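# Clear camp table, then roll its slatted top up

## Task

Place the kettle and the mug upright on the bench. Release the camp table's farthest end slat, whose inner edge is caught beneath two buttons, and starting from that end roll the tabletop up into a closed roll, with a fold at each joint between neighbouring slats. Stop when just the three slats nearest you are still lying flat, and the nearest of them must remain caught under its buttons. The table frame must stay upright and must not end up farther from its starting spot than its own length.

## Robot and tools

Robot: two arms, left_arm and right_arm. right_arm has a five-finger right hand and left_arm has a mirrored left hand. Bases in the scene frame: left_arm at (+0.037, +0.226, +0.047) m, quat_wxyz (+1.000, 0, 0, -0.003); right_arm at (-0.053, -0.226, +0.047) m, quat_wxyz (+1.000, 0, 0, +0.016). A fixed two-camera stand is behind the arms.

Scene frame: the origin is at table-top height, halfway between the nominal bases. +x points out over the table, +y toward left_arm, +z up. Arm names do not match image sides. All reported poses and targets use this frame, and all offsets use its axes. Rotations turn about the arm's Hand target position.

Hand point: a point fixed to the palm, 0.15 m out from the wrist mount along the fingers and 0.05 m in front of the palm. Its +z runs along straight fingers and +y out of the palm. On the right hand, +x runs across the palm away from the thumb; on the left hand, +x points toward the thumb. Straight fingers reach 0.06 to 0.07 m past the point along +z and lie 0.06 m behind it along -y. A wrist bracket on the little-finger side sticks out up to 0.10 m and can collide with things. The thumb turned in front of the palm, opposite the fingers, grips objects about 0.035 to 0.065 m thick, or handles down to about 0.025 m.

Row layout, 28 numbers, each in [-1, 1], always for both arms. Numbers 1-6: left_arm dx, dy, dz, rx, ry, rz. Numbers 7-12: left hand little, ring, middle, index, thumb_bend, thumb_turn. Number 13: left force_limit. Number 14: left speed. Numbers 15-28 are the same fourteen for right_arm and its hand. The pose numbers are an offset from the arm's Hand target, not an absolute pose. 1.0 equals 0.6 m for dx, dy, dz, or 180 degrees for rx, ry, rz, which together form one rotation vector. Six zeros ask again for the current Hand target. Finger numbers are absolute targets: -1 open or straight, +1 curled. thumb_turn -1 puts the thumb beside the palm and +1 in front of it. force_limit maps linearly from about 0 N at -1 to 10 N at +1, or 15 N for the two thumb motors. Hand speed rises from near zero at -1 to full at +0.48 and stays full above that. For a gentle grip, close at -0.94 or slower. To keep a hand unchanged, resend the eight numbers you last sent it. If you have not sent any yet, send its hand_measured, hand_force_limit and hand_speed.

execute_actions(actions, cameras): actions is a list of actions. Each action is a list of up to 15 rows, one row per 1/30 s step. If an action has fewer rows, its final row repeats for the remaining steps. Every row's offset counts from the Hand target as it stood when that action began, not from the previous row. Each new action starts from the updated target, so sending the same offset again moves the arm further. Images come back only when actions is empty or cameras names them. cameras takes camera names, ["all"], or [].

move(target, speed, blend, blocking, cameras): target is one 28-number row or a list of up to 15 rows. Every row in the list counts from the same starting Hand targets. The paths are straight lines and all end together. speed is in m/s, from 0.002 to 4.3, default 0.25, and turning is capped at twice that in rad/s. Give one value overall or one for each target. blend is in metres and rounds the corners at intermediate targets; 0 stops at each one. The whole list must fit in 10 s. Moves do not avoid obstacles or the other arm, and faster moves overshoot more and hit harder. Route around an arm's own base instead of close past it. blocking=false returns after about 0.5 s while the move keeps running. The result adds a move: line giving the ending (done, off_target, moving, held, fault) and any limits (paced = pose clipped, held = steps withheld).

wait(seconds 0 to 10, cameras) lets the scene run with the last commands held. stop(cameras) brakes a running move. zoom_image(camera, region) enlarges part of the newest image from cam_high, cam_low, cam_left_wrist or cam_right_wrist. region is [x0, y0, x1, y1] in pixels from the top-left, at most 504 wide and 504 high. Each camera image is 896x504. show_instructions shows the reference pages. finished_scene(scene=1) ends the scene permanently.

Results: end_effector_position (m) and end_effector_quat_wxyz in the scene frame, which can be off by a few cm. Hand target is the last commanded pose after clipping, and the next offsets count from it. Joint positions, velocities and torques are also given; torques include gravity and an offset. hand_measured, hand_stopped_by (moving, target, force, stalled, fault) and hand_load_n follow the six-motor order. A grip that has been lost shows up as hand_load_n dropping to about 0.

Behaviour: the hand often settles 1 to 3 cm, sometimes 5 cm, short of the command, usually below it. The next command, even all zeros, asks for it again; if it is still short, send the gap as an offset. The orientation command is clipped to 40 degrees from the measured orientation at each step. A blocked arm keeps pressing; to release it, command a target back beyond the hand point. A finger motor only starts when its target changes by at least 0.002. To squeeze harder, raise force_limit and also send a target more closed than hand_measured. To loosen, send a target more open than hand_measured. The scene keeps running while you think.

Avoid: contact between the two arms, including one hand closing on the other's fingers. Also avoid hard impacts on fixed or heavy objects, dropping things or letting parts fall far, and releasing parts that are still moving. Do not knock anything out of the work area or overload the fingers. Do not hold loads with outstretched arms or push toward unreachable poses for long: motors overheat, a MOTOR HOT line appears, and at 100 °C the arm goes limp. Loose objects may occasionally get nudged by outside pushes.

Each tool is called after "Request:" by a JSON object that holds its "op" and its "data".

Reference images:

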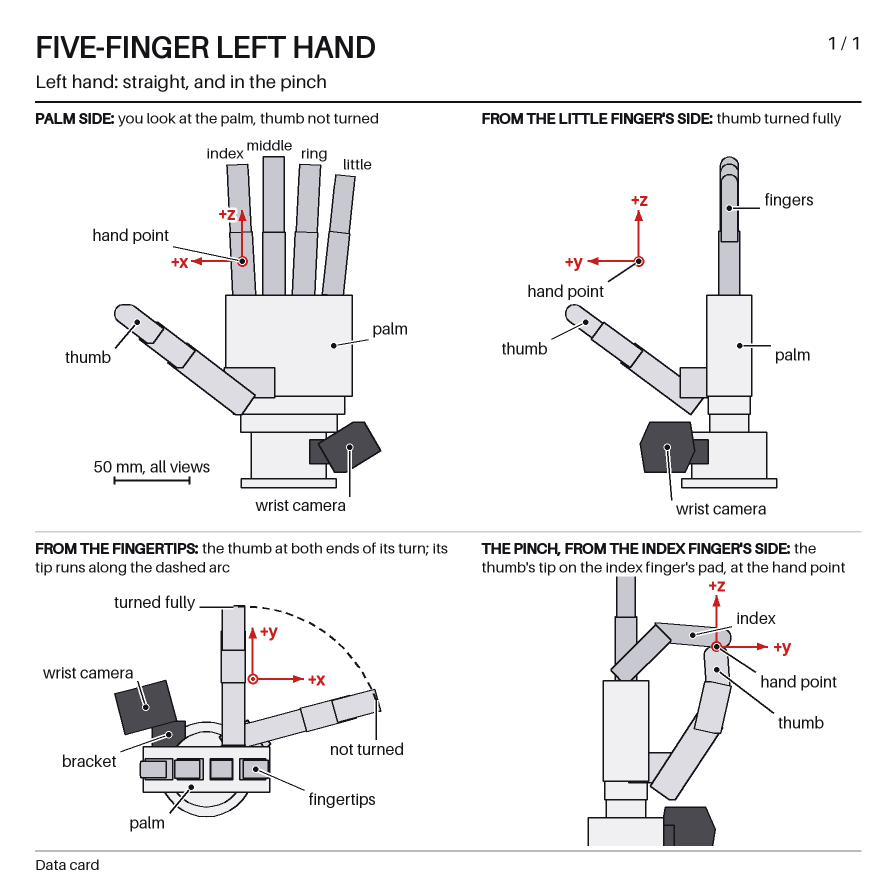

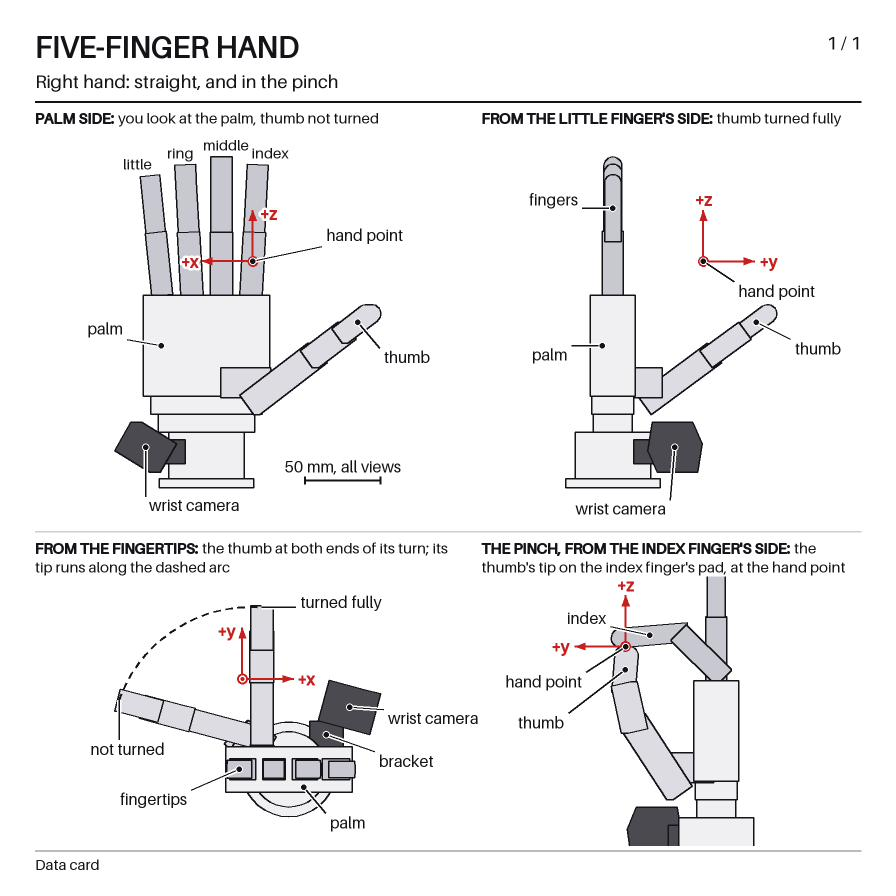

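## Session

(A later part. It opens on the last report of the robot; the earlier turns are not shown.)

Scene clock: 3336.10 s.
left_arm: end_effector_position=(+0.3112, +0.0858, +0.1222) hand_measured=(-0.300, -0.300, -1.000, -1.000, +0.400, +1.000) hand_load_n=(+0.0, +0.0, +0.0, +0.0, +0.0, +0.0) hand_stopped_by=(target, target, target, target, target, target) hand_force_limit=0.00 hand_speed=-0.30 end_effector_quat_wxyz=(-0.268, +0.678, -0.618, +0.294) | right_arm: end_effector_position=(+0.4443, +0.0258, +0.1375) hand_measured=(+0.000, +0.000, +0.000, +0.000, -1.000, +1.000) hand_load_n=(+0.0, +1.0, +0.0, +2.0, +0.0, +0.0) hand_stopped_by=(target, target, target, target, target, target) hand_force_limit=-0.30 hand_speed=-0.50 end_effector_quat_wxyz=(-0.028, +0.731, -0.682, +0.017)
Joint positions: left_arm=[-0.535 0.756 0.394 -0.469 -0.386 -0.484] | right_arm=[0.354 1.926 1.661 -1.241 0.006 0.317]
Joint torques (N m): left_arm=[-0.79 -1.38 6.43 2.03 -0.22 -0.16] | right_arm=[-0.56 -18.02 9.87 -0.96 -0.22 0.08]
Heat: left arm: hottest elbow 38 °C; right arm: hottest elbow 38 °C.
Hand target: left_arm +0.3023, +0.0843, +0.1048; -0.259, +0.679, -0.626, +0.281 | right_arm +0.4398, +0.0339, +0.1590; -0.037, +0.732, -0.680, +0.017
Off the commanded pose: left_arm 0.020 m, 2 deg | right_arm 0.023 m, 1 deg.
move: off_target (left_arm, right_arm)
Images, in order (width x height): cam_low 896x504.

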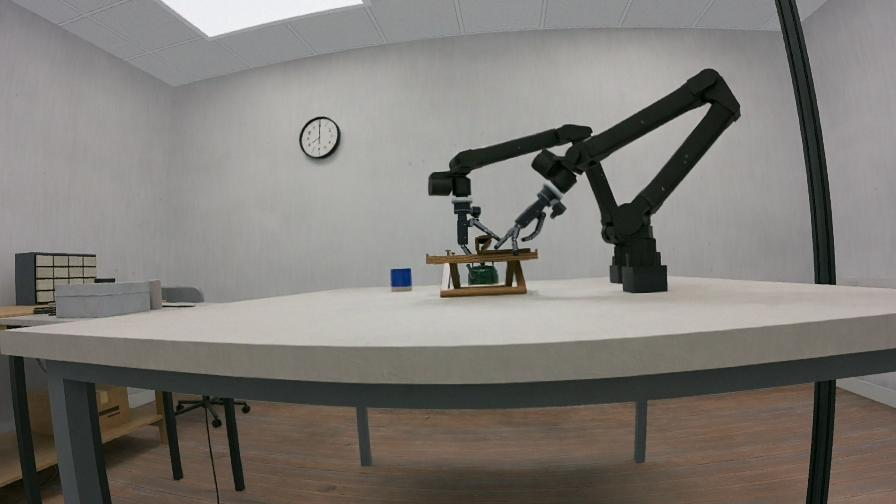

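Request:
{"op": "move", "data": {"target": [0,0,0,0,0,0,-0.3,-0.3,-1,-1,0.4,1,0,-0.3,-0.0033,0,0.017,0,-0.02,0,0,0,0,0,-1,1,-0.3,-0.5], "speed": 0.03, "cameras": ["cam_low"]}}

Request:
{"op": "zoom_image", "data": {"camera": "cam_low", "region": [455, 205, 527, 265]}}

Scene clock: 3357.40 s.
left_arm: end_effector_position=(+0.3116, +0.0857, +0.1224) hand_measured=(-0.300, -0.300, -1.000, -1.000, +0.400, +1.000) hand_load_n=(+0.0, +0.0, +0.5, +0.0, +0.0, +0.0) hand_stopped_by=(target, target, target, target, target, target) hand_force_limit=0.00 hand_speed=-0.30 end_effector_quat_wxyz=(-0.268, +0.678, -0.617, +0.294) | right_arm: end_effector_position=(+0.4445, +0.0260, +0.1472) hand_measured=(+0.000, +0.000, +0.000, +0.000, -1.000, +1.000) hand_load_n=(+0.5, +2.5, +1.0, +2.0, +0.0, +0.0) hand_stopped_by=(target, target, target, target, target, target) hand_force_limit=-0.30 hand_speed=-0.50 end_effector_quat_wxyz=(-0.044, +0.729, -0.683, +0.035)
Joint positions: left_arm=[-0.535 0.756 0.394 -0.467 -0.387 -0.484] | right_arm=[0.361 1.887 1.634 -1.209 0.026 0.326]
Joint torques (N m): left_arm=[-0.73 -1.08 6.5 1.92 -0.19 -0.18] | right_arm=[-0.5 -18.84 8.39 -0.25 -0.01 0.07]
Heat: left arm: hottest elbow 37 °C; right arm: hottest elbow 38 °C.
Hand target: left_arm +0.3023, +0.0844, +0.1048; -0.259, +0.679, -0.626, +0.281 | right_arm +0.4377, +0.0340, +0.1692; -0.058, +0.731, -0.679, +0.040
Off the commanded pose: left_arm 0.020 m, 2 deg | right_arm 0.024 m, 2 deg.
move: off_target (left_arm, right_arm)
Images, in order (width x height): cam_low 896x504.

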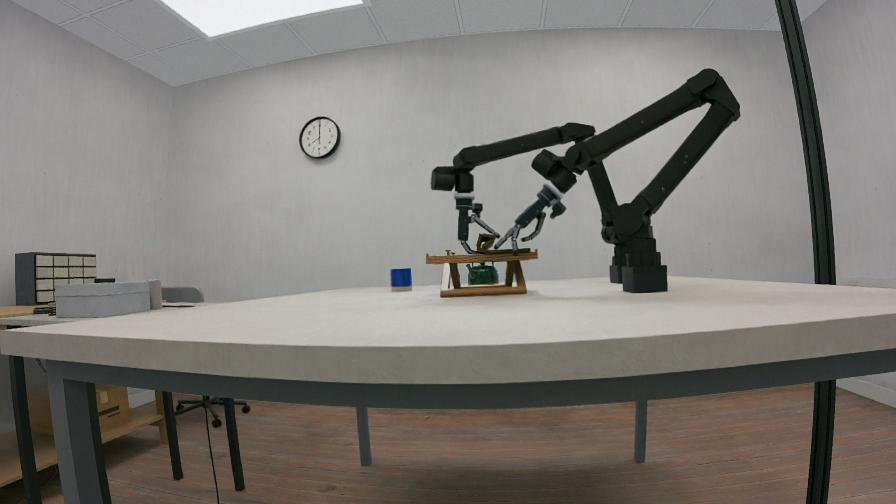

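Scaled by 7.000 from the camera's 896x504 image, which has a finer 1280x720 frame.

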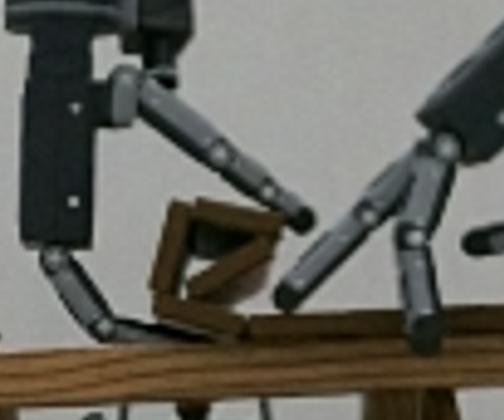

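Request:
{"op": "move", "data": {"target": [0,0,0,0,0,0,-0.3,-0.3,-1,-1,0.4,1,0,-0.3,-0.0133,0,0.0067,0,-0.045,0,-0.08,-0.08,-0.08,-0.08,-1,1,-0.3,-0.5], "speed": 0.03, "cameras": ["cam_low"]}}

Request:
{"op": "zoom_image", "data": {"camera": "cam_low", "region": [455, 205, 527, 265]}}

Scene clock: 3366.20 s.
left_arm: end_effector_position=(+0.3116, +0.0857, +0.1224) hand_measured=(-0.300, -0.300, -1.000, -1.000, +0.400, +1.000) hand_load_n=(+0.0, +0.0, +0.5, -1.0, +0.0, +0.0) hand_stopped_by=(target, target, target, target, target, target) hand_force_limit=0.00 hand_speed=-0.30 end_effector_quat_wxyz=(-0.268, +0.678, -0.617, +0.294) | right_arm: end_effector_position=(+0.4396, +0.0259, +0.1572) hand_measured=(-0.080, -0.080, -0.080, -0.080, -1.000, +1.000) hand_load_n=(+0.5, +3.0, +1.0, +2.0, +0.0, +0.0) hand_stopped_by=(target, target, target, target, target, target) hand_force_limit=-0.30 hand_speed=-0.50 end_effector_quat_wxyz=(-0.097, +0.723, -0.678, +0.089)
Joint positions: left_arm=[-0.535 0.756 0.394 -0.467 -0.387 -0.484] | right_arm=[0.385 1.769 1.496 -1.049 0.089 0.342]
Joint torques (N m): left_arm=[-0.44 -1.26 6.42 1.99 -0.18 -0.18] | right_arm=[-0.56 -17.08 8.06 0.13 0.04 0.11]
Heat: left arm: hottest elbow 37 °C; right arm: hottest elbow 38 °C.
Hand target: left_arm +0.3023, +0.0845, +0.1048; -0.259, +0.679, -0.626, +0.281 | right_arm +0.4298, +0.0339, +0.1733; -0.106, +0.726, -0.673, +0.092
Off the commanded pose: left_arm 0.020 m, 2 deg | right_arm 0.020 m, 1 deg.
move: off_target (left_arm, right_arm)
Images, in order (width x height): cam_low 896x504.

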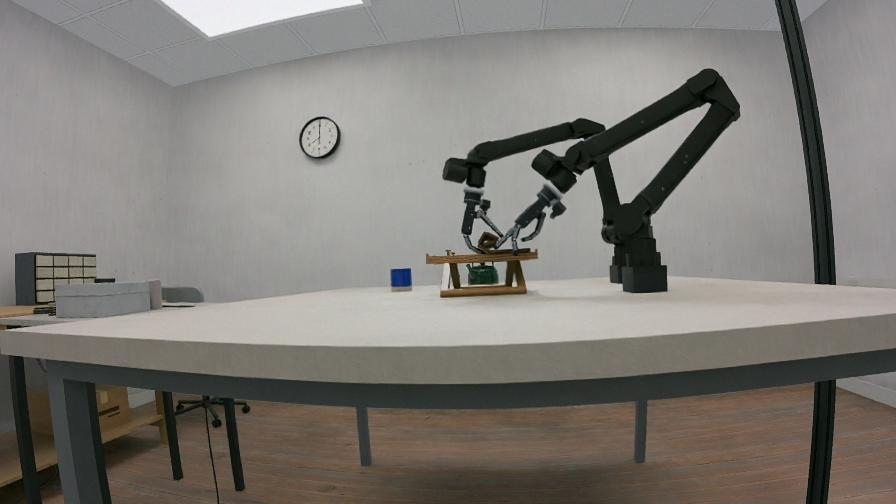

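Scaled by 7.000 from the camera's 896x504 image, which has a finer 1280x720 frame.

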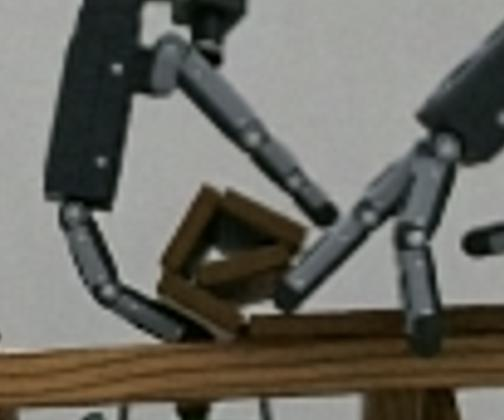

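Request:
{"op": "move", "data": {"target": [[0.008,0,0.027,0,0,0,-0.3,-0.3,-1,-1,0.4,1,0,-0.3,0,0,0,0,0,0,-0.08,-0.08,-0.08,-0.08,-1,1,-0.3,-0.5],[-0.06,0,0.108,0,0,0,-0.3,-0.3,-1,-1,0.4,1,0,-0.3,0,0,0,0,0,0,-0.08,-0.08,-0.08,-0.08,-1,1,-0.3,-0.5]], "speed": 0.05, "blend": 0.005, "cameras": ["cam_low"]}}

Request:
{"op": "zoom_image", "data": {"camera": "cam_low", "region": [455, 205, 527, 265]}}

Scene clock: 3379.93 s.
left_arm: end_effector_position=(+0.2560, +0.0970, +0.1387) hand_measured=(-0.300, -0.300, -1.000, -1.000, +0.400, +1.000) hand_load_n=(+0.0, +0.0, +0.0, +0.0, +0.0, +0.0) hand_stopped_by=(target, target, target, target, target, target) hand_force_limit=0.00 hand_speed=-0.30 end_effector_quat_wxyz=(-0.259, +0.681, -0.637, +0.254) | right_arm: end_effector_position=(+0.4389, +0.0265, +0.1598) hand_measured=(-0.080, -0.080, -0.080, -0.080, -1.000, +1.000) hand_load_n=(+0.5, +2.5, +0.0, +1.0, -0.5, +0.0) hand_stopped_by=(target, target, target, target, target, target) hand_force_limit=-0.30 hand_speed=-0.50 end_effector_quat_wxyz=(-0.099, +0.723, -0.678, +0.091)
Joint positions: left_arm=[-0.647 0.589 0.428 -0.797 -0.448 -0.576] | right_arm=[0.387 1.763 1.495 -1.049 0.09 0.342]
Joint torques (N m): left_arm=[-0.85 -1.14 12.7 1.05 -0.59 -0.2] | right_arm=[-0.21 -16.03 8.14 0.1 0.03 0.12]
Heat: left arm: hottest elbow 37 °C; right arm: hottest elbow 39 °C.
Hand target: left_arm +0.2663, +0.0843, +0.1696; -0.259, +0.679, -0.626, +0.281 | right_arm +0.4297, +0.0340, +0.1732; -0.106, +0.726, -0.673, +0.092
Off the commanded pose: left_arm 0.035 m, 3 deg | right_arm 0.018 m, 1 deg.
move: off_target (left_arm, right_arm)
Images, in order (width x height): cam_low 896x504.

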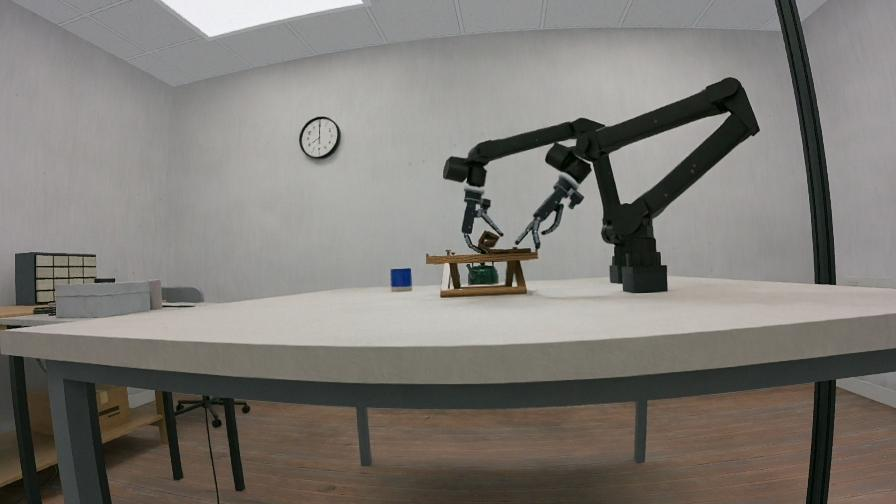

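Scaled by 7.000 from the camera's 896x504 image, which has a finer 1280x720 frame.

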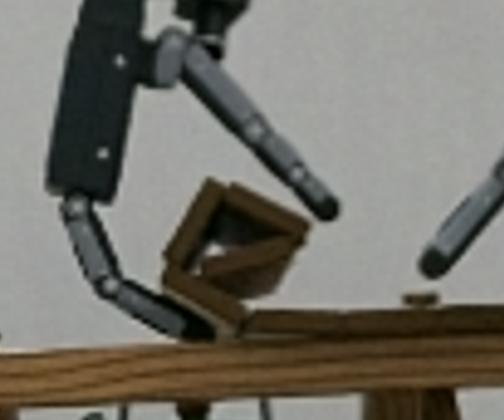

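Request:
{"op": "move", "data": {"target": [0,0,0,0,0,0,-0.3,-0.3,-1,-1,0.4,1,0,-0.3,-0.0167,0,0.0033,0,-0.05,0,-0.15,-0.15,-0.15,-0.15,-1,1,-0.3,-0.5], "speed": 0.03, "cameras": ["cam_low"]}}

Request:
{"op": "zoom_image", "data": {"camera": "cam_low", "region": [455, 205, 527, 265]}}

Scene clock: 3390.60 s.
left_arm: end_effector_position=(+0.2560, +0.0969, +0.1389) hand_measured=(-0.300, -0.300, -1.000, -1.000, +0.400, +1.000) hand_load_n=(+0.0, +0.0, +0.0, +0.0, +0.0, +0.0) hand_stopped_by=(target, target, target, target, target, target) hand_force_limit=0.00 hand_speed=-0.30 end_effector_quat_wxyz=(-0.259, +0.681, -0.637, +0.254) | right_arm: end_effector_position=(+0.4296, +0.0263, +0.1709) hand_measured=(-0.150, -0.150, -0.150, -0.150, -1.000, +1.000) hand_load_n=(+0.0, +0.0, +3.0, +0.0, +0.0, +0.0) hand_stopped_by=(target, target, target, target, target, target) hand_force_limit=-0.30 hand_speed=-0.50 end_effector_quat_wxyz=(-0.155, +0.714, -0.666, +0.150)
Joint positions: left_arm=[-0.647 0.588 0.428 -0.797 -0.448 -0.577] | right_arm=[0.421 1.635 1.343 -0.875 0.166 0.349]
Joint torques (N m): left_arm=[-0.67 -1.44 12.63 1.05 -0.62 -0.18] | right_arm=[-0.5 -13.86 7.97 0.83 0.04 0.11]
Heat: left arm: hottest elbow 41 °C; right arm: hottest elbow 38 °C.
Hand target: left_arm +0.2663, +0.0843, +0.1697; -0.259, +0.679, -0.626, +0.281 | right_arm +0.4196, +0.0340, +0.1751; -0.158, +0.717, -0.662, +0.149
Off the commanded pose: left_arm 0.035 m, 3 deg | right_arm 0.013 m, 1 deg.
move: off_target (left_arm, right_arm)
Images, in order (width x height): cam_low 896x504.

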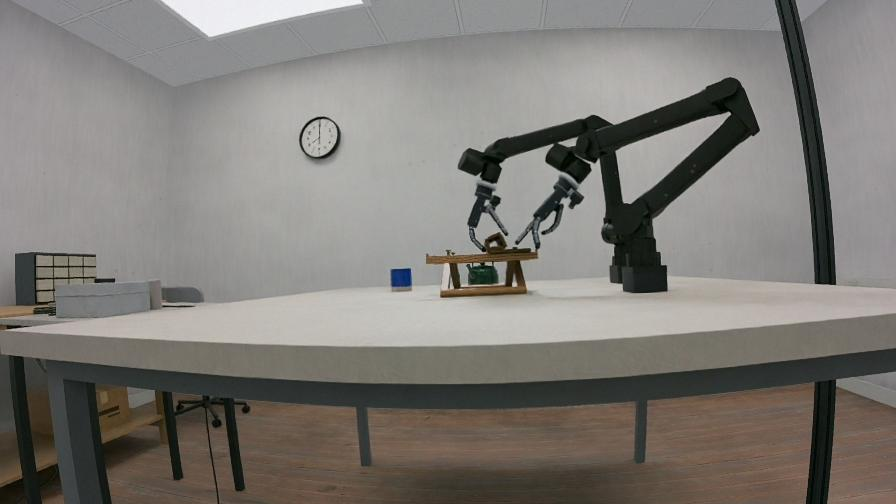

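Scaled by 7.000 from the camera's 896x504 image, which has a finer 1280x720 frame.

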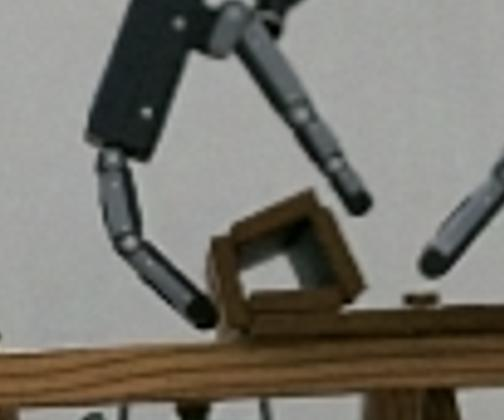

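Request:
{"op": "zoom_image", "data": {"camera": "cam_low", "region": [476, 223, 516, 258]}}

Request:
{"op": "execute_actions", "data": {"actions": []}}

Request:
{"op": "zoom_image", "data": {"camera": "cam_high", "region": [310, 160, 450, 300]}}

Scaled by 12.600 from the camera's 896x504 image, which has a finer 1280x720 frame.

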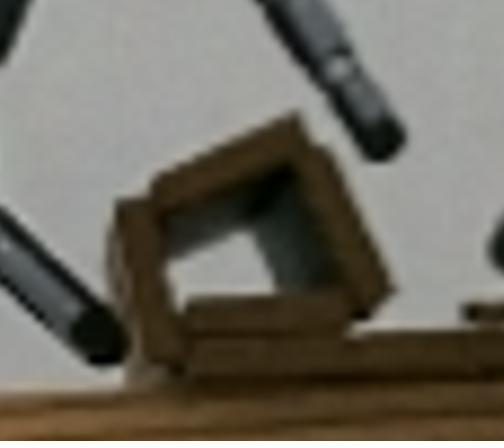

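Scene clock: 3395.03 s.
left_arm: end_effector_position=(+0.2560, +0.0969, +0.1389) hand_measured=(-0.300, -0.300, -1.000, -1.000, +0.400, +1.000) hand_load_n=(+0.0, +0.0, +0.0, +0.0, +0.0, +0.0) hand_stopped_by=(target, target, target, target, target, target) hand_force_limit=0.00 hand_speed=-0.30 end_effector_quat_wxyz=(-0.259, +0.681, -0.637, +0.254) | right_arm: end_effector_position=(+0.4296, +0.0263, +0.1709) hand_measured=(-0.150, -0.150, -0.150, -0.150, -1.000, +1.000) hand_load_n=(+0.0, +0.0, +3.0, +0.0, -0.5, +0.0) hand_stopped_by=(target, target, target, target, target, target) hand_force_limit=-0.30 hand_speed=-0.50 end_effector_quat_wxyz=(-0.155, +0.714, -0.666, +0.150)
Joint positions: left_arm=[-0.647 0.588 0.428 -0.797 -0.448 -0.577] | right_arm=[0.421 1.635 1.343 -0.875 0.166 0.349]
Joint velocities: within noise
Joint torques (N m): left_arm=[-0.62 -1.55 12.66 0.8 -0.58 -0.21] | right_arm=[-0.73 -14.8 7.79 0.8 0.03 0.12]
Heat: left arm: hottest elbow 42 °C; right arm: hottest elbow 38 °C.
Hand target: left_arm +0.2663, +0.0843, +0.1697; -0.259, +0.679, -0.626, +0.281 | right_arm +0.4196, +0.0340, +0.1751; -0.158, +0.717, -0.662, +0.149
Off the commanded pose: left_arm 0.035 m, 3 deg | right_arm 0.013 m, 1 deg.

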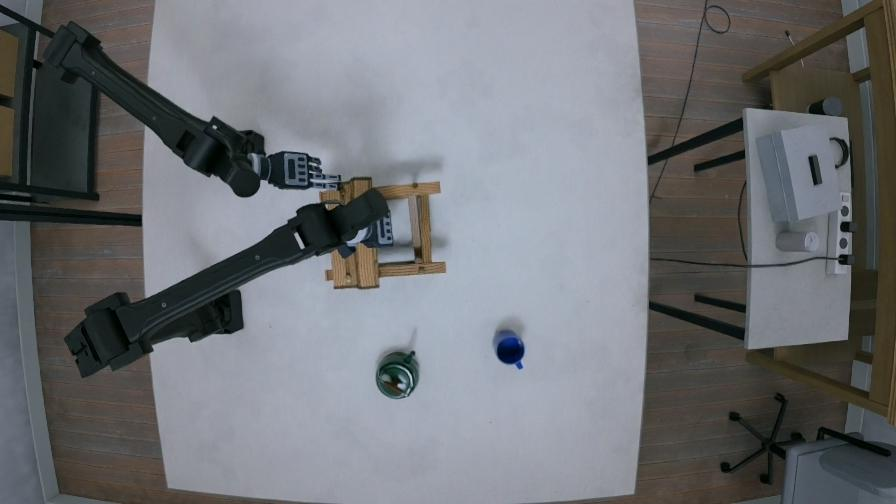

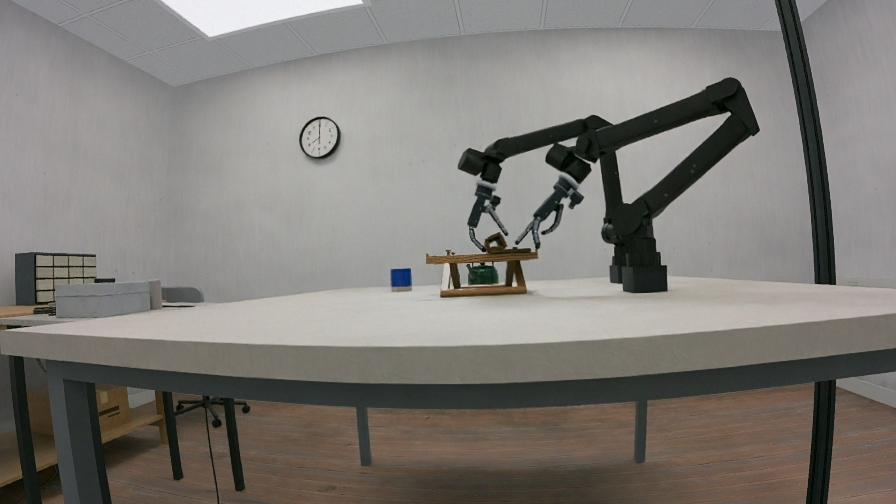

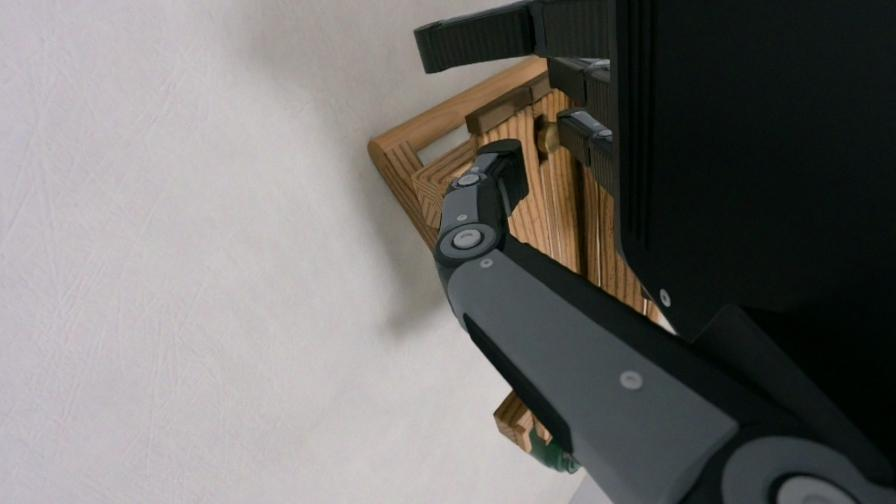

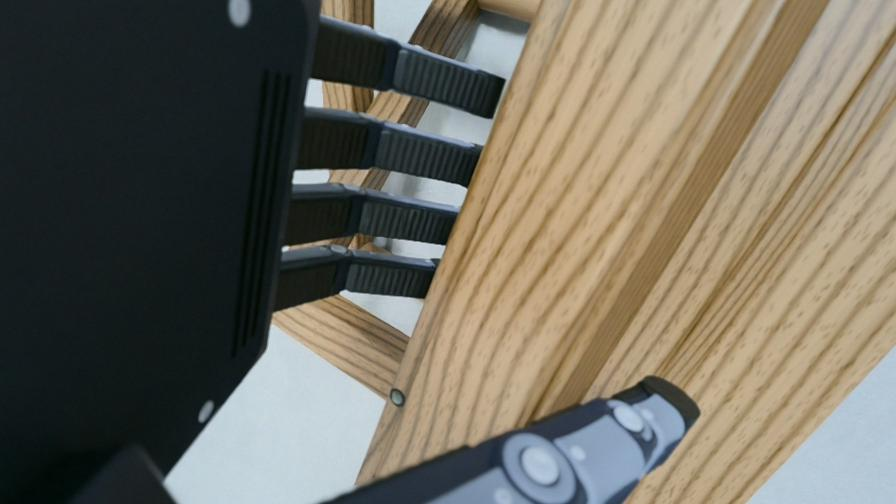

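Scaled by 3.600 from the camera's 896x504 image, which has a finer 1280x720 frame.

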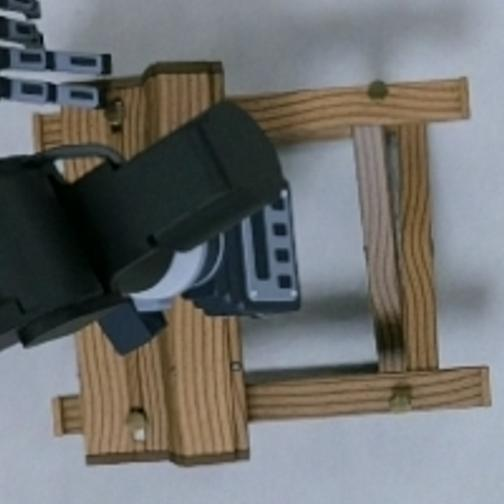

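Request:
{"op": "move", "data": {"target": [0,0,0,0,0,0,-0.3,-0.3,-1,-1,0.4,1,0,-0.3,-0.01,0,0.0133,0,-0.005,0,-0.3,-0.3,-0.3,-0.3,-1,1,-0.3,-0.5], "speed": 0.03, "cameras": ["cam_low"]}}

Request:
{"op": "zoom_image", "data": {"camera": "cam_low", "region": [470, 213, 520, 263]}}

Scene clock: 3448.47 s.
left_arm: end_effector_position=(+0.2560, +0.0969, +0.1389) hand_measured=(-0.300, -0.300, -1.000, -1.000, +0.400, +1.000) hand_load_n=(+0.0, +0.0, +0.0, +0.0, +0.0, +0.0) hand_stopped_by=(target, target, target, target, target, target) hand_force_limit=0.00 hand_speed=-0.30 end_effector_quat_wxyz=(-0.259, +0.681, -0.637, +0.254) | right_arm: end_effector_position=(+0.4207, +0.0286, +0.1813) hand_measured=(-0.300, -0.300, -0.300, -0.300, -1.000, +1.000) hand_load_n=(+0.0, +0.0, +0.0, +0.0, +0.0, +0.0) hand_stopped_by=(target, target, target, target, target, target) hand_force_limit=-0.30 hand_speed=-0.50 end_effector_quat_wxyz=(-0.162, +0.716, -0.662, +0.155)
Joint positions: left_arm=[-0.647 0.588 0.428 -0.797 -0.448 -0.577] | right_arm=[0.434 1.599 1.324 -0.875 0.173 0.35]
Joint torques (N m): left_arm=[-0.79 -1.61 12.57 0.9 -0.6 -0.16] | right_arm=[-0.56 -13.1 8.47 0.72 0.2 0.11]
Heat: left arm: hottest elbow 49 °C; right arm: hottest shoulder 38 °C.
Hand target: left_arm +0.2663, +0.0843, +0.1697; -0.259, +0.679, -0.626, +0.281 | right_arm +0.4136, +0.0338, +0.1831; -0.163, +0.716, -0.661, +0.154
Off the commanded pose: left_arm 0.035 m, 3 deg | right_arm 0.009 m, 0 deg.
move: off_target (left_arm)
Images, in order (width x height): cam_low 896x504.

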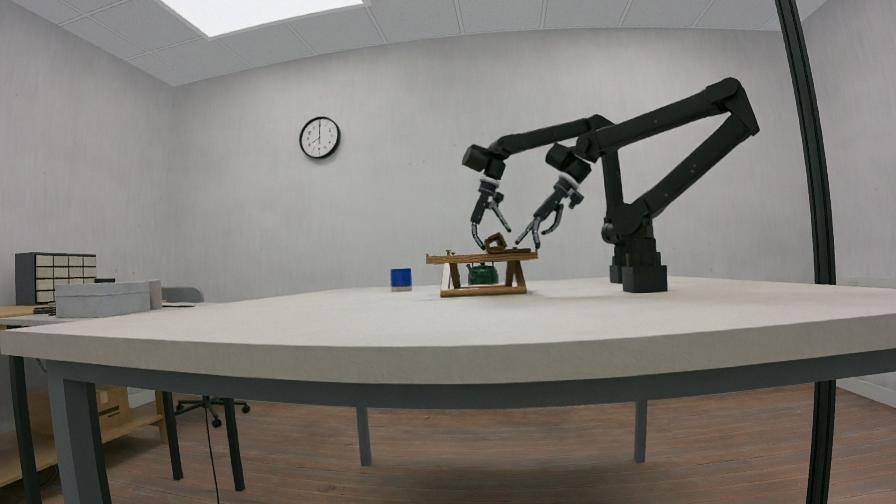

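Scaled by 10.080 from the camera's 896x504 image, which has a finer 1280x720 frame.

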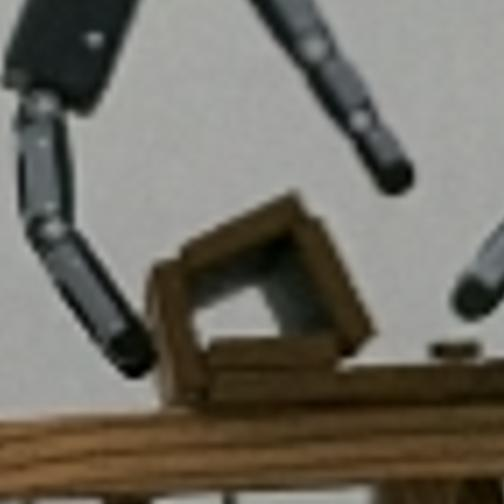

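Request:
{"op": "move", "data": {"target": [0,0,0,0,0,0,-0.3,-0.3,-1,-1,0.4,1,0,-0.3,-0.0203,0,0.0033,0,0,0,-0.5,-0.5,-0.5,-0.5,-1,1,-0.3,-0.5], "speed": 0.03, "cameras": ["cam_low"]}}

Request:
{"op": "zoom_image", "data": {"camera": "cam_low", "region": [470, 213, 520, 263]}}

Scene clock: 3455.17 s.
left_arm: end_effector_position=(+0.2560, +0.0969, +0.1389) hand_measured=(-0.300, -0.300, -1.000, -1.000, +0.400, +1.000) hand_load_n=(+0.0, +0.0, +0.0, +0.0, +0.0, +0.0) hand_stopped_by=(target, target, target, target, target, target) hand_force_limit=0.00 hand_speed=-0.30 end_effector_quat_wxyz=(-0.259, +0.681, -0.637, +0.254) | right_arm: end_effector_position=(+0.4090, +0.0294, +0.1835) hand_measured=(-0.500, -0.500, -0.500, -0.500, -1.000, +1.000) hand_load_n=(-0.5, +0.0, +0.0, +0.0, +0.0, +0.0) hand_stopped_by=(target, target, target, target, target, target) hand_force_limit=-0.30 hand_speed=-0.50 end_effector_quat_wxyz=(-0.163, +0.716, -0.661, +0.155)
Joint positions: left_arm=[-0.647 0.588 0.428 -0.797 -0.448 -0.577] | right_arm=[0.446 1.571 1.297 -0.875 0.177 0.36]
Joint torques (N m): left_arm=[-0.5 -1.55 12.7 0.91 -0.6 -0.2] | right_arm=[-0.21 -12.98 8.09 0.7 0.18 0.14]
Heat: left arm: hottest elbow 50 °C; right arm: hottest elbow 38 °C.
Hand target: left_arm +0.2663, +0.0843, +0.1697; -0.259, +0.679, -0.626, +0.281 | right_arm +0.4015, +0.0339, +0.1852; -0.163, +0.716, -0.661, +0.154
Off the commanded pose: left_arm 0.035 m, 3 deg | right_arm 0.009 m, 0 deg.
move: off_target (left_arm)
Images, in order (width x height): cam_low 896x504.

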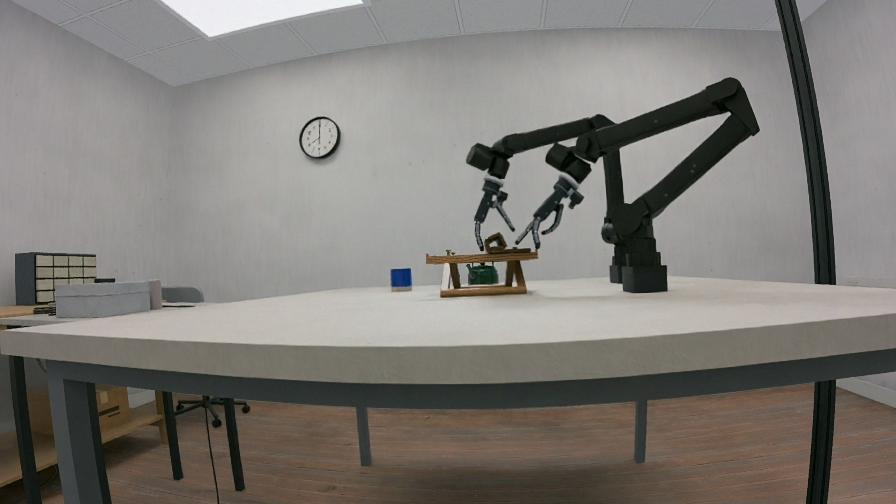

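Scaled by 10.080 from the camera's 896x504 image, which has a finer 1280x720 frame.

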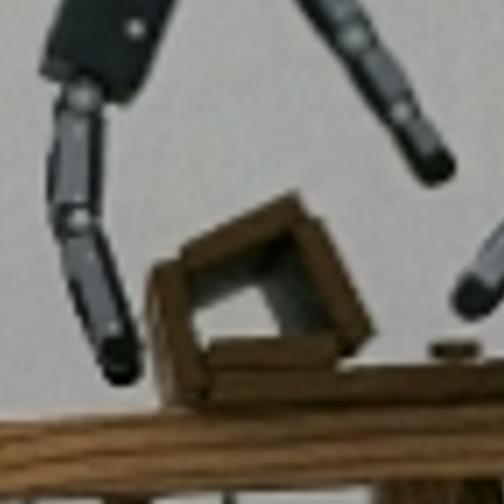

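Request:
{"op": "move", "data": {"target": [0,0,0,0,0,0,-0.3,-0.3,-1,-1,0.4,1,0,-0.3,-0.0225,0,0.003,0,0,0,-0.69,-0.69,-0.69,-0.69,-1,1,-0.3,-0.5], "speed": 0.03, "cameras": ["cam_low"]}}

Request:
{"op": "zoom_image", "data": {"camera": "cam_low", "region": [470, 213, 520, 263]}}

Scene clock: 3458.70 s.
left_arm: end_effector_position=(+0.2560, +0.0969, +0.1389) hand_measured=(-0.300, -0.300, -1.000, -1.000, +0.400, +1.000) hand_load_n=(+0.0, +0.0, +0.0, +0.0, +0.0, +0.0) hand_stopped_by=(target, target, target, target, target, target) hand_force_limit=0.00 hand_speed=-0.30 end_effector_quat_wxyz=(-0.259, +0.681, -0.637, +0.254) | right_arm: end_effector_position=(+0.3959, +0.0300, +0.1856) hand_measured=(-0.690, -0.690, -0.690, -0.690, -1.000, +1.000) hand_load_n=(+0.0, +0.0, +0.0, +0.0, +0.0, +0.0) hand_stopped_by=(target, target, target, target, target, target) hand_force_limit=-0.30 hand_speed=-0.50 end_effector_quat_wxyz=(-0.164, +0.716, -0.661, +0.156)
Joint positions: left_arm=[-0.647 0.588 0.428 -0.797 -0.448 -0.577] | right_arm=[0.46 1.541 1.266 -0.875 0.183 0.373]
Joint torques (N m): left_arm=[-0.67 -1.2 12.57 1.02 -0.6 -0.2] | right_arm=[-0.73 -12.28 8.35 0.54 0.14 0.11]
Heat: left arm: hottest elbow 50 °C; right arm: hottest elbow 38 °C.
Hand target: left_arm +0.2663, +0.0843, +0.1697; -0.259, +0.679, -0.626, +0.281 | right_arm +0.3880, +0.0339, +0.1869; -0.163, +0.716, -0.661, +0.154
Off the commanded pose: left_arm 0.035 m, 3 deg | right_arm 0.009 m, 0 deg.
move: off_target (left_arm)
Images, in order (width x height): cam_low 896x504.

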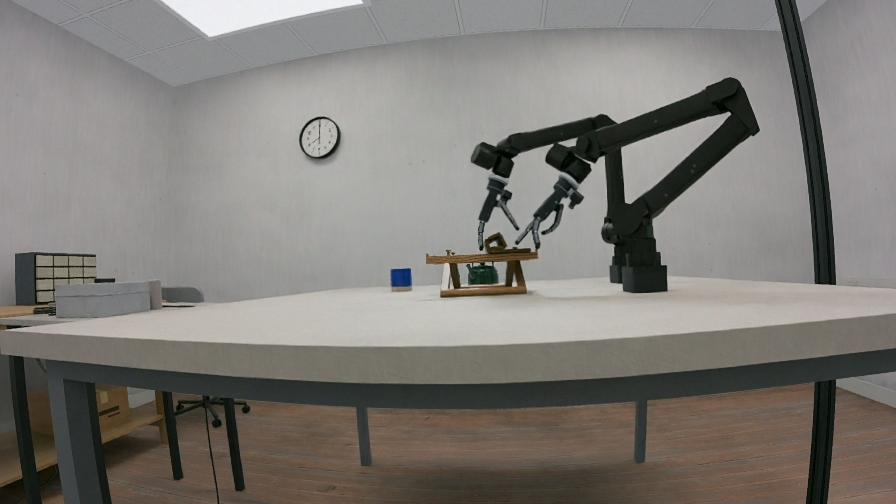

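Scaled by 10.080 from the camera's 896x504 image, which has a finer 1280x720 frame.

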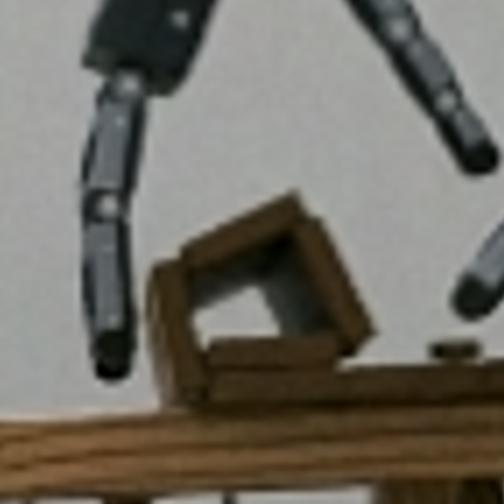

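Request:
{"op": "move", "data": {"target": [0,0,0,0,0,0,-0.3,-0.3,-1,-1,0.4,1,0,-0.3,-0.015,0,0.003,0,0,0,-0.69,-0.69,-0.69,-0.69,-1,1,-0.3,-0.5], "speed": 0.02, "cameras": ["cam_low"]}}

Request:
{"op": "zoom_image", "data": {"camera": "cam_low", "region": [470, 213, 520, 263]}}

Scene clock: 3470.50 s.
left_arm: end_effector_position=(+0.2560, +0.0969, +0.1389) hand_measured=(-0.300, -0.300, -1.000, -1.000, +0.400, +1.000) hand_load_n=(+0.0, +0.0, +0.0, +0.0, +0.0, +0.0) hand_stopped_by=(target, target, target, target, target, target) hand_force_limit=0.00 hand_speed=-0.30 end_effector_quat_wxyz=(-0.259, +0.681, -0.637, +0.254) | right_arm: end_effector_position=(+0.3897, +0.0289, +0.1873) hand_measured=(-0.690, -0.690, -0.690, -0.690, -1.000, +1.000) hand_load_n=(+0.0, -0.5, +0.0, +1.0, +0.0, +0.0) hand_stopped_by=(target, target, target, target, target, target) hand_force_limit=-0.30 hand_speed=-0.50 end_effector_quat_wxyz=(-0.165, +0.712, -0.664, +0.158)
Joint positions: left_arm=[-0.647 0.588 0.428 -0.797 -0.448 -0.577] | right_arm=[0.465 1.522 1.249 -0.875 0.189 0.385]
Joint torques (N m): left_arm=[-0.62 -1.44 12.56 1.01 -0.58 -0.2] | right_arm=[-0.5 -12.04 8.18 0.53 0.05 0.11]
Heat: left arm: hottest elbow 51 °C; right arm: hottest elbow 38 °C.
Hand target: left_arm +0.2663, +0.0843, +0.1697; -0.259, +0.679, -0.626, +0.281 | right_arm +0.3789, +0.0339, +0.1887; -0.163, +0.716, -0.661, +0.154
Off the commanded pose: left_arm 0.035 m, 3 deg | right_arm 0.012 m, 1 deg.
move: off_target (left_arm, right_arm)
Images, in order (width x height): cam_low 896x504.

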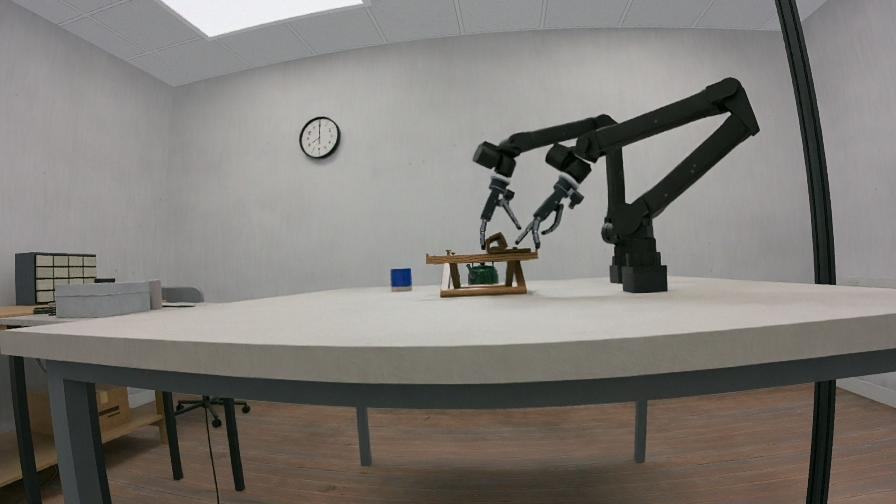

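Scaled by 10.080 from the camera's 896x504 image, which has a finer 1280x720 frame.

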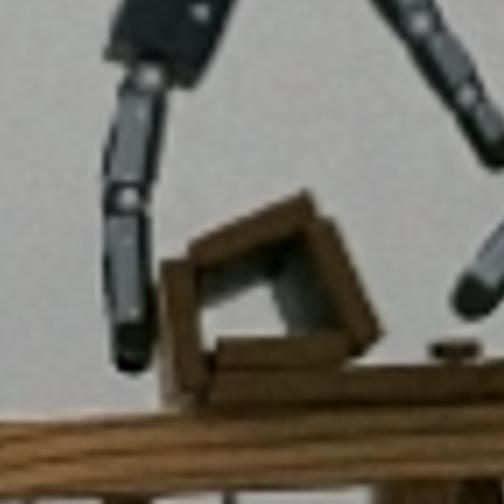

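Request:
{"op": "zoom_image", "data": {"camera": "cam_low", "region": [482, 229, 512, 257]}}

Scaled by 16.800 from the camera's 896x504 image, which has a finer 1280x720 frame.

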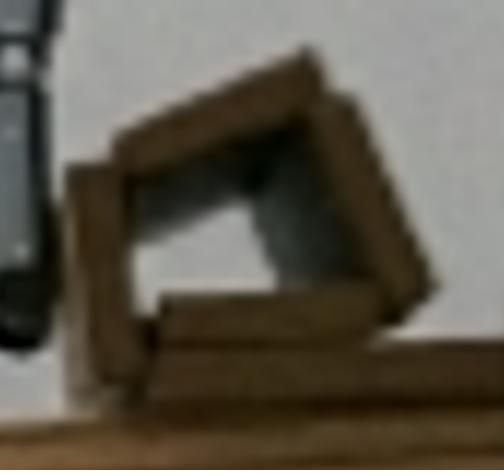

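Request:
{"op": "move", "data": {"target": [0,0,0,0,0,0,-0.3,-0.3,-1,-1,0.4,1,0,-0.3,0.042,0,0.005,0,0,0,-0.69,-0.69,-0.69,-0.69,-1,1,-0.3,-0.5], "speed": 0.03, "cameras": ["cam_low"]}}

Request:
{"op": "zoom_image", "data": {"camera": "cam_low", "region": [470, 213, 520, 263]}}

Scene clock: 3497.47 s.
left_arm: end_effector_position=(+0.2560, +0.0969, +0.1389) hand_measured=(-0.300, -0.300, -1.000, -1.000, +0.400, +1.000) hand_load_n=(+0.0, +0.0, +0.0, +0.0, +0.0, +0.0) hand_stopped_by=(target, target, target, target, target, target) hand_force_limit=0.00 hand_speed=-0.30 end_effector_quat_wxyz=(-0.259, +0.681, -0.637, +0.254) | right_arm: end_effector_position=(+0.3902, +0.0304, +0.1835) hand_measured=(-0.690, -0.690, -0.690, -0.690, -1.000, +1.000) hand_load_n=(+0.0, +0.0, +0.0, +0.0, +0.0, +0.0) hand_stopped_by=(target, target, target, target, target, target) hand_force_limit=-0.30 hand_speed=-0.50 end_effector_quat_wxyz=(-0.159, +0.715, -0.664, +0.153)
Joint positions: left_arm=[-0.647 0.588 0.428 -0.797 -0.448 -0.577] | right_arm=[0.465 1.537 1.259 -0.885 0.184 0.385]
Joint torques (N m): left_arm=[-0.85 -1.67 12.68 1.05 -0.59 -0.2] | right_arm=[-2.78 -10.34 13.03 0.51 -0.08 -0.12]
Heat: left arm: hottest elbow 52 °C; right arm: hottest elbow 39 °C.
Hand target: left_arm +0.2663, +0.0843, +0.1697; -0.259, +0.679, -0.626, +0.281 | right_arm +0.4042, +0.0340, +0.1917; -0.163, +0.716, -0.661, +0.154
Off the commanded pose: left_arm 0.035 m, 3 deg | right_arm 0.017 m, 1 deg.
move: off_target (left_arm, right_arm)
Images, in order (width x height): cam_low 896x504.

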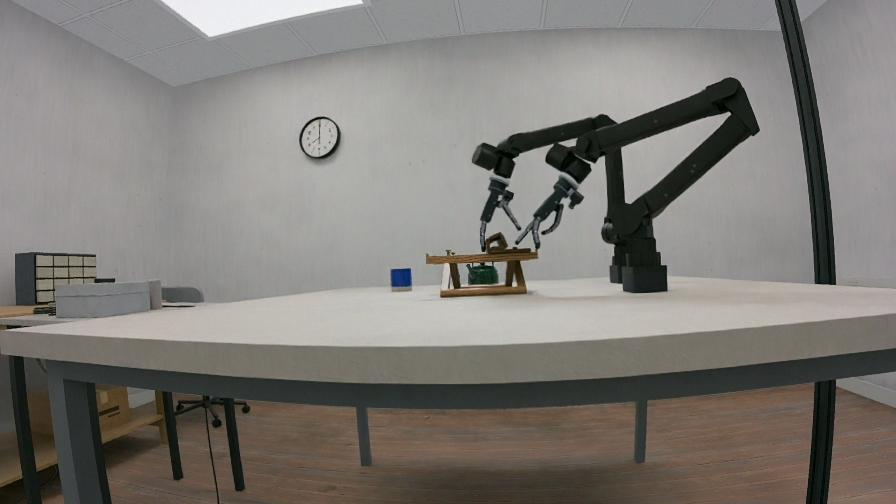

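Scaled by 10.080 from the camera's 896x504 image, which has a finer 1280x720 frame.

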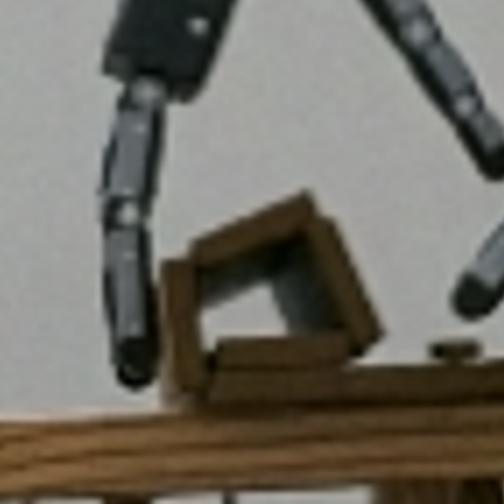

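Request:
{"op": "move", "data": {"target": [0,0,0,0,0,0,-0.3,-0.3,-1,-1,0.4,1,0,-0.3,0.02,0,0.02,0,0,0,-0.69,-0.69,-0.69,-0.69,-1,1,-0.3,-0.5], "speed": 0.04, "cameras": ["cam_low"]}}

Request:
{"op": "zoom_image", "data": {"camera": "cam_low", "region": [470, 213, 520, 263]}}

Scene clock: 3504.40 s.
left_arm: end_effector_position=(+0.2560, +0.0969, +0.1389) hand_measured=(-0.300, -0.300, -1.000, -1.000, +0.400, +1.000) hand_load_n=(+0.0, +0.0, +0.0, +0.0, +0.0, +0.0) hand_stopped_by=(target, target, target, target, target, target) hand_force_limit=0.00 hand_speed=-0.30 end_effector_quat_wxyz=(-0.259, +0.681, -0.637, +0.254) | right_arm: end_effector_position=(+0.4000, +0.0338, +0.1959) hand_measured=(-0.690, -0.690, -0.690, -0.690, -1.000, +1.000) hand_load_n=(+0.0, +0.0, +0.0, +0.5, +0.0, +0.0) hand_stopped_by=(target, target, target, target, target, target) hand_force_limit=-0.30 hand_speed=-0.50 end_effector_quat_wxyz=(-0.160, +0.717, -0.662, +0.152)
Joint positions: left_arm=[-0.647 0.588 0.428 -0.797 -0.448 -0.577] | right_arm=[0.461 1.555 1.313 -0.92 0.179 0.375]
Joint torques (N m): left_arm=[-0.44 -1.67 12.53 1.07 -0.61 -0.21] | right_arm=[-2.55 -10.11 13.11 0.51 -0.08 -0.1]
Heat: left arm: hottest elbow 52 °C; right arm: hottest elbow 39 °C.
Hand target: left_arm +0.2663, +0.0843, +0.1697; -0.259, +0.679, -0.626, +0.281 | right_arm +0.4162, +0.0341, +0.2037; -0.163, +0.716, -0.661, +0.154
Off the commanded pose: left_arm 0.035 m, 3 deg | right_arm 0.018 m, 1 deg.
move: off_target (left_arm, right_arm)
Images, in order (width x height): cam_low 896x504.

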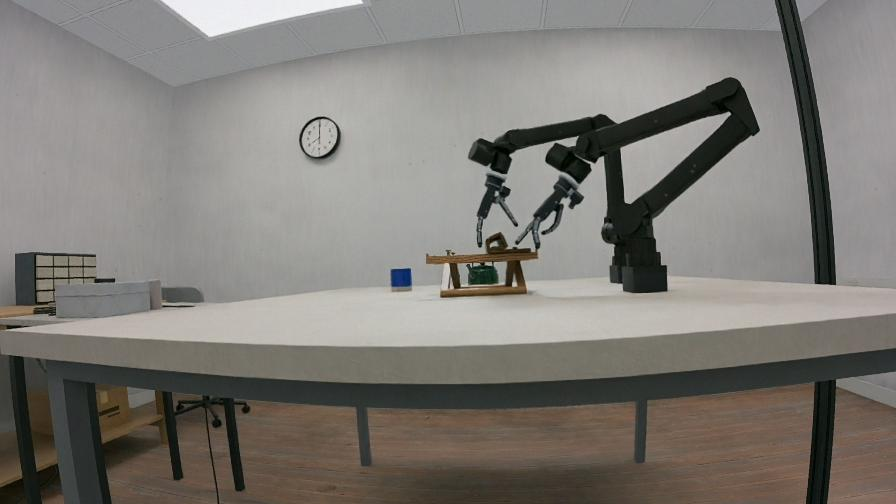

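Scaled by 10.080 from the camera's 896x504 image, which has a finer 1280x720 frame.

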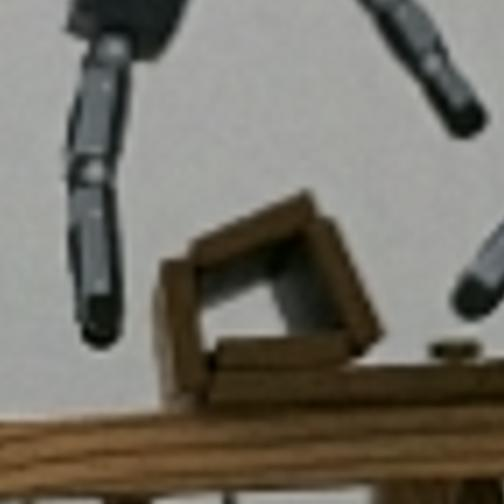

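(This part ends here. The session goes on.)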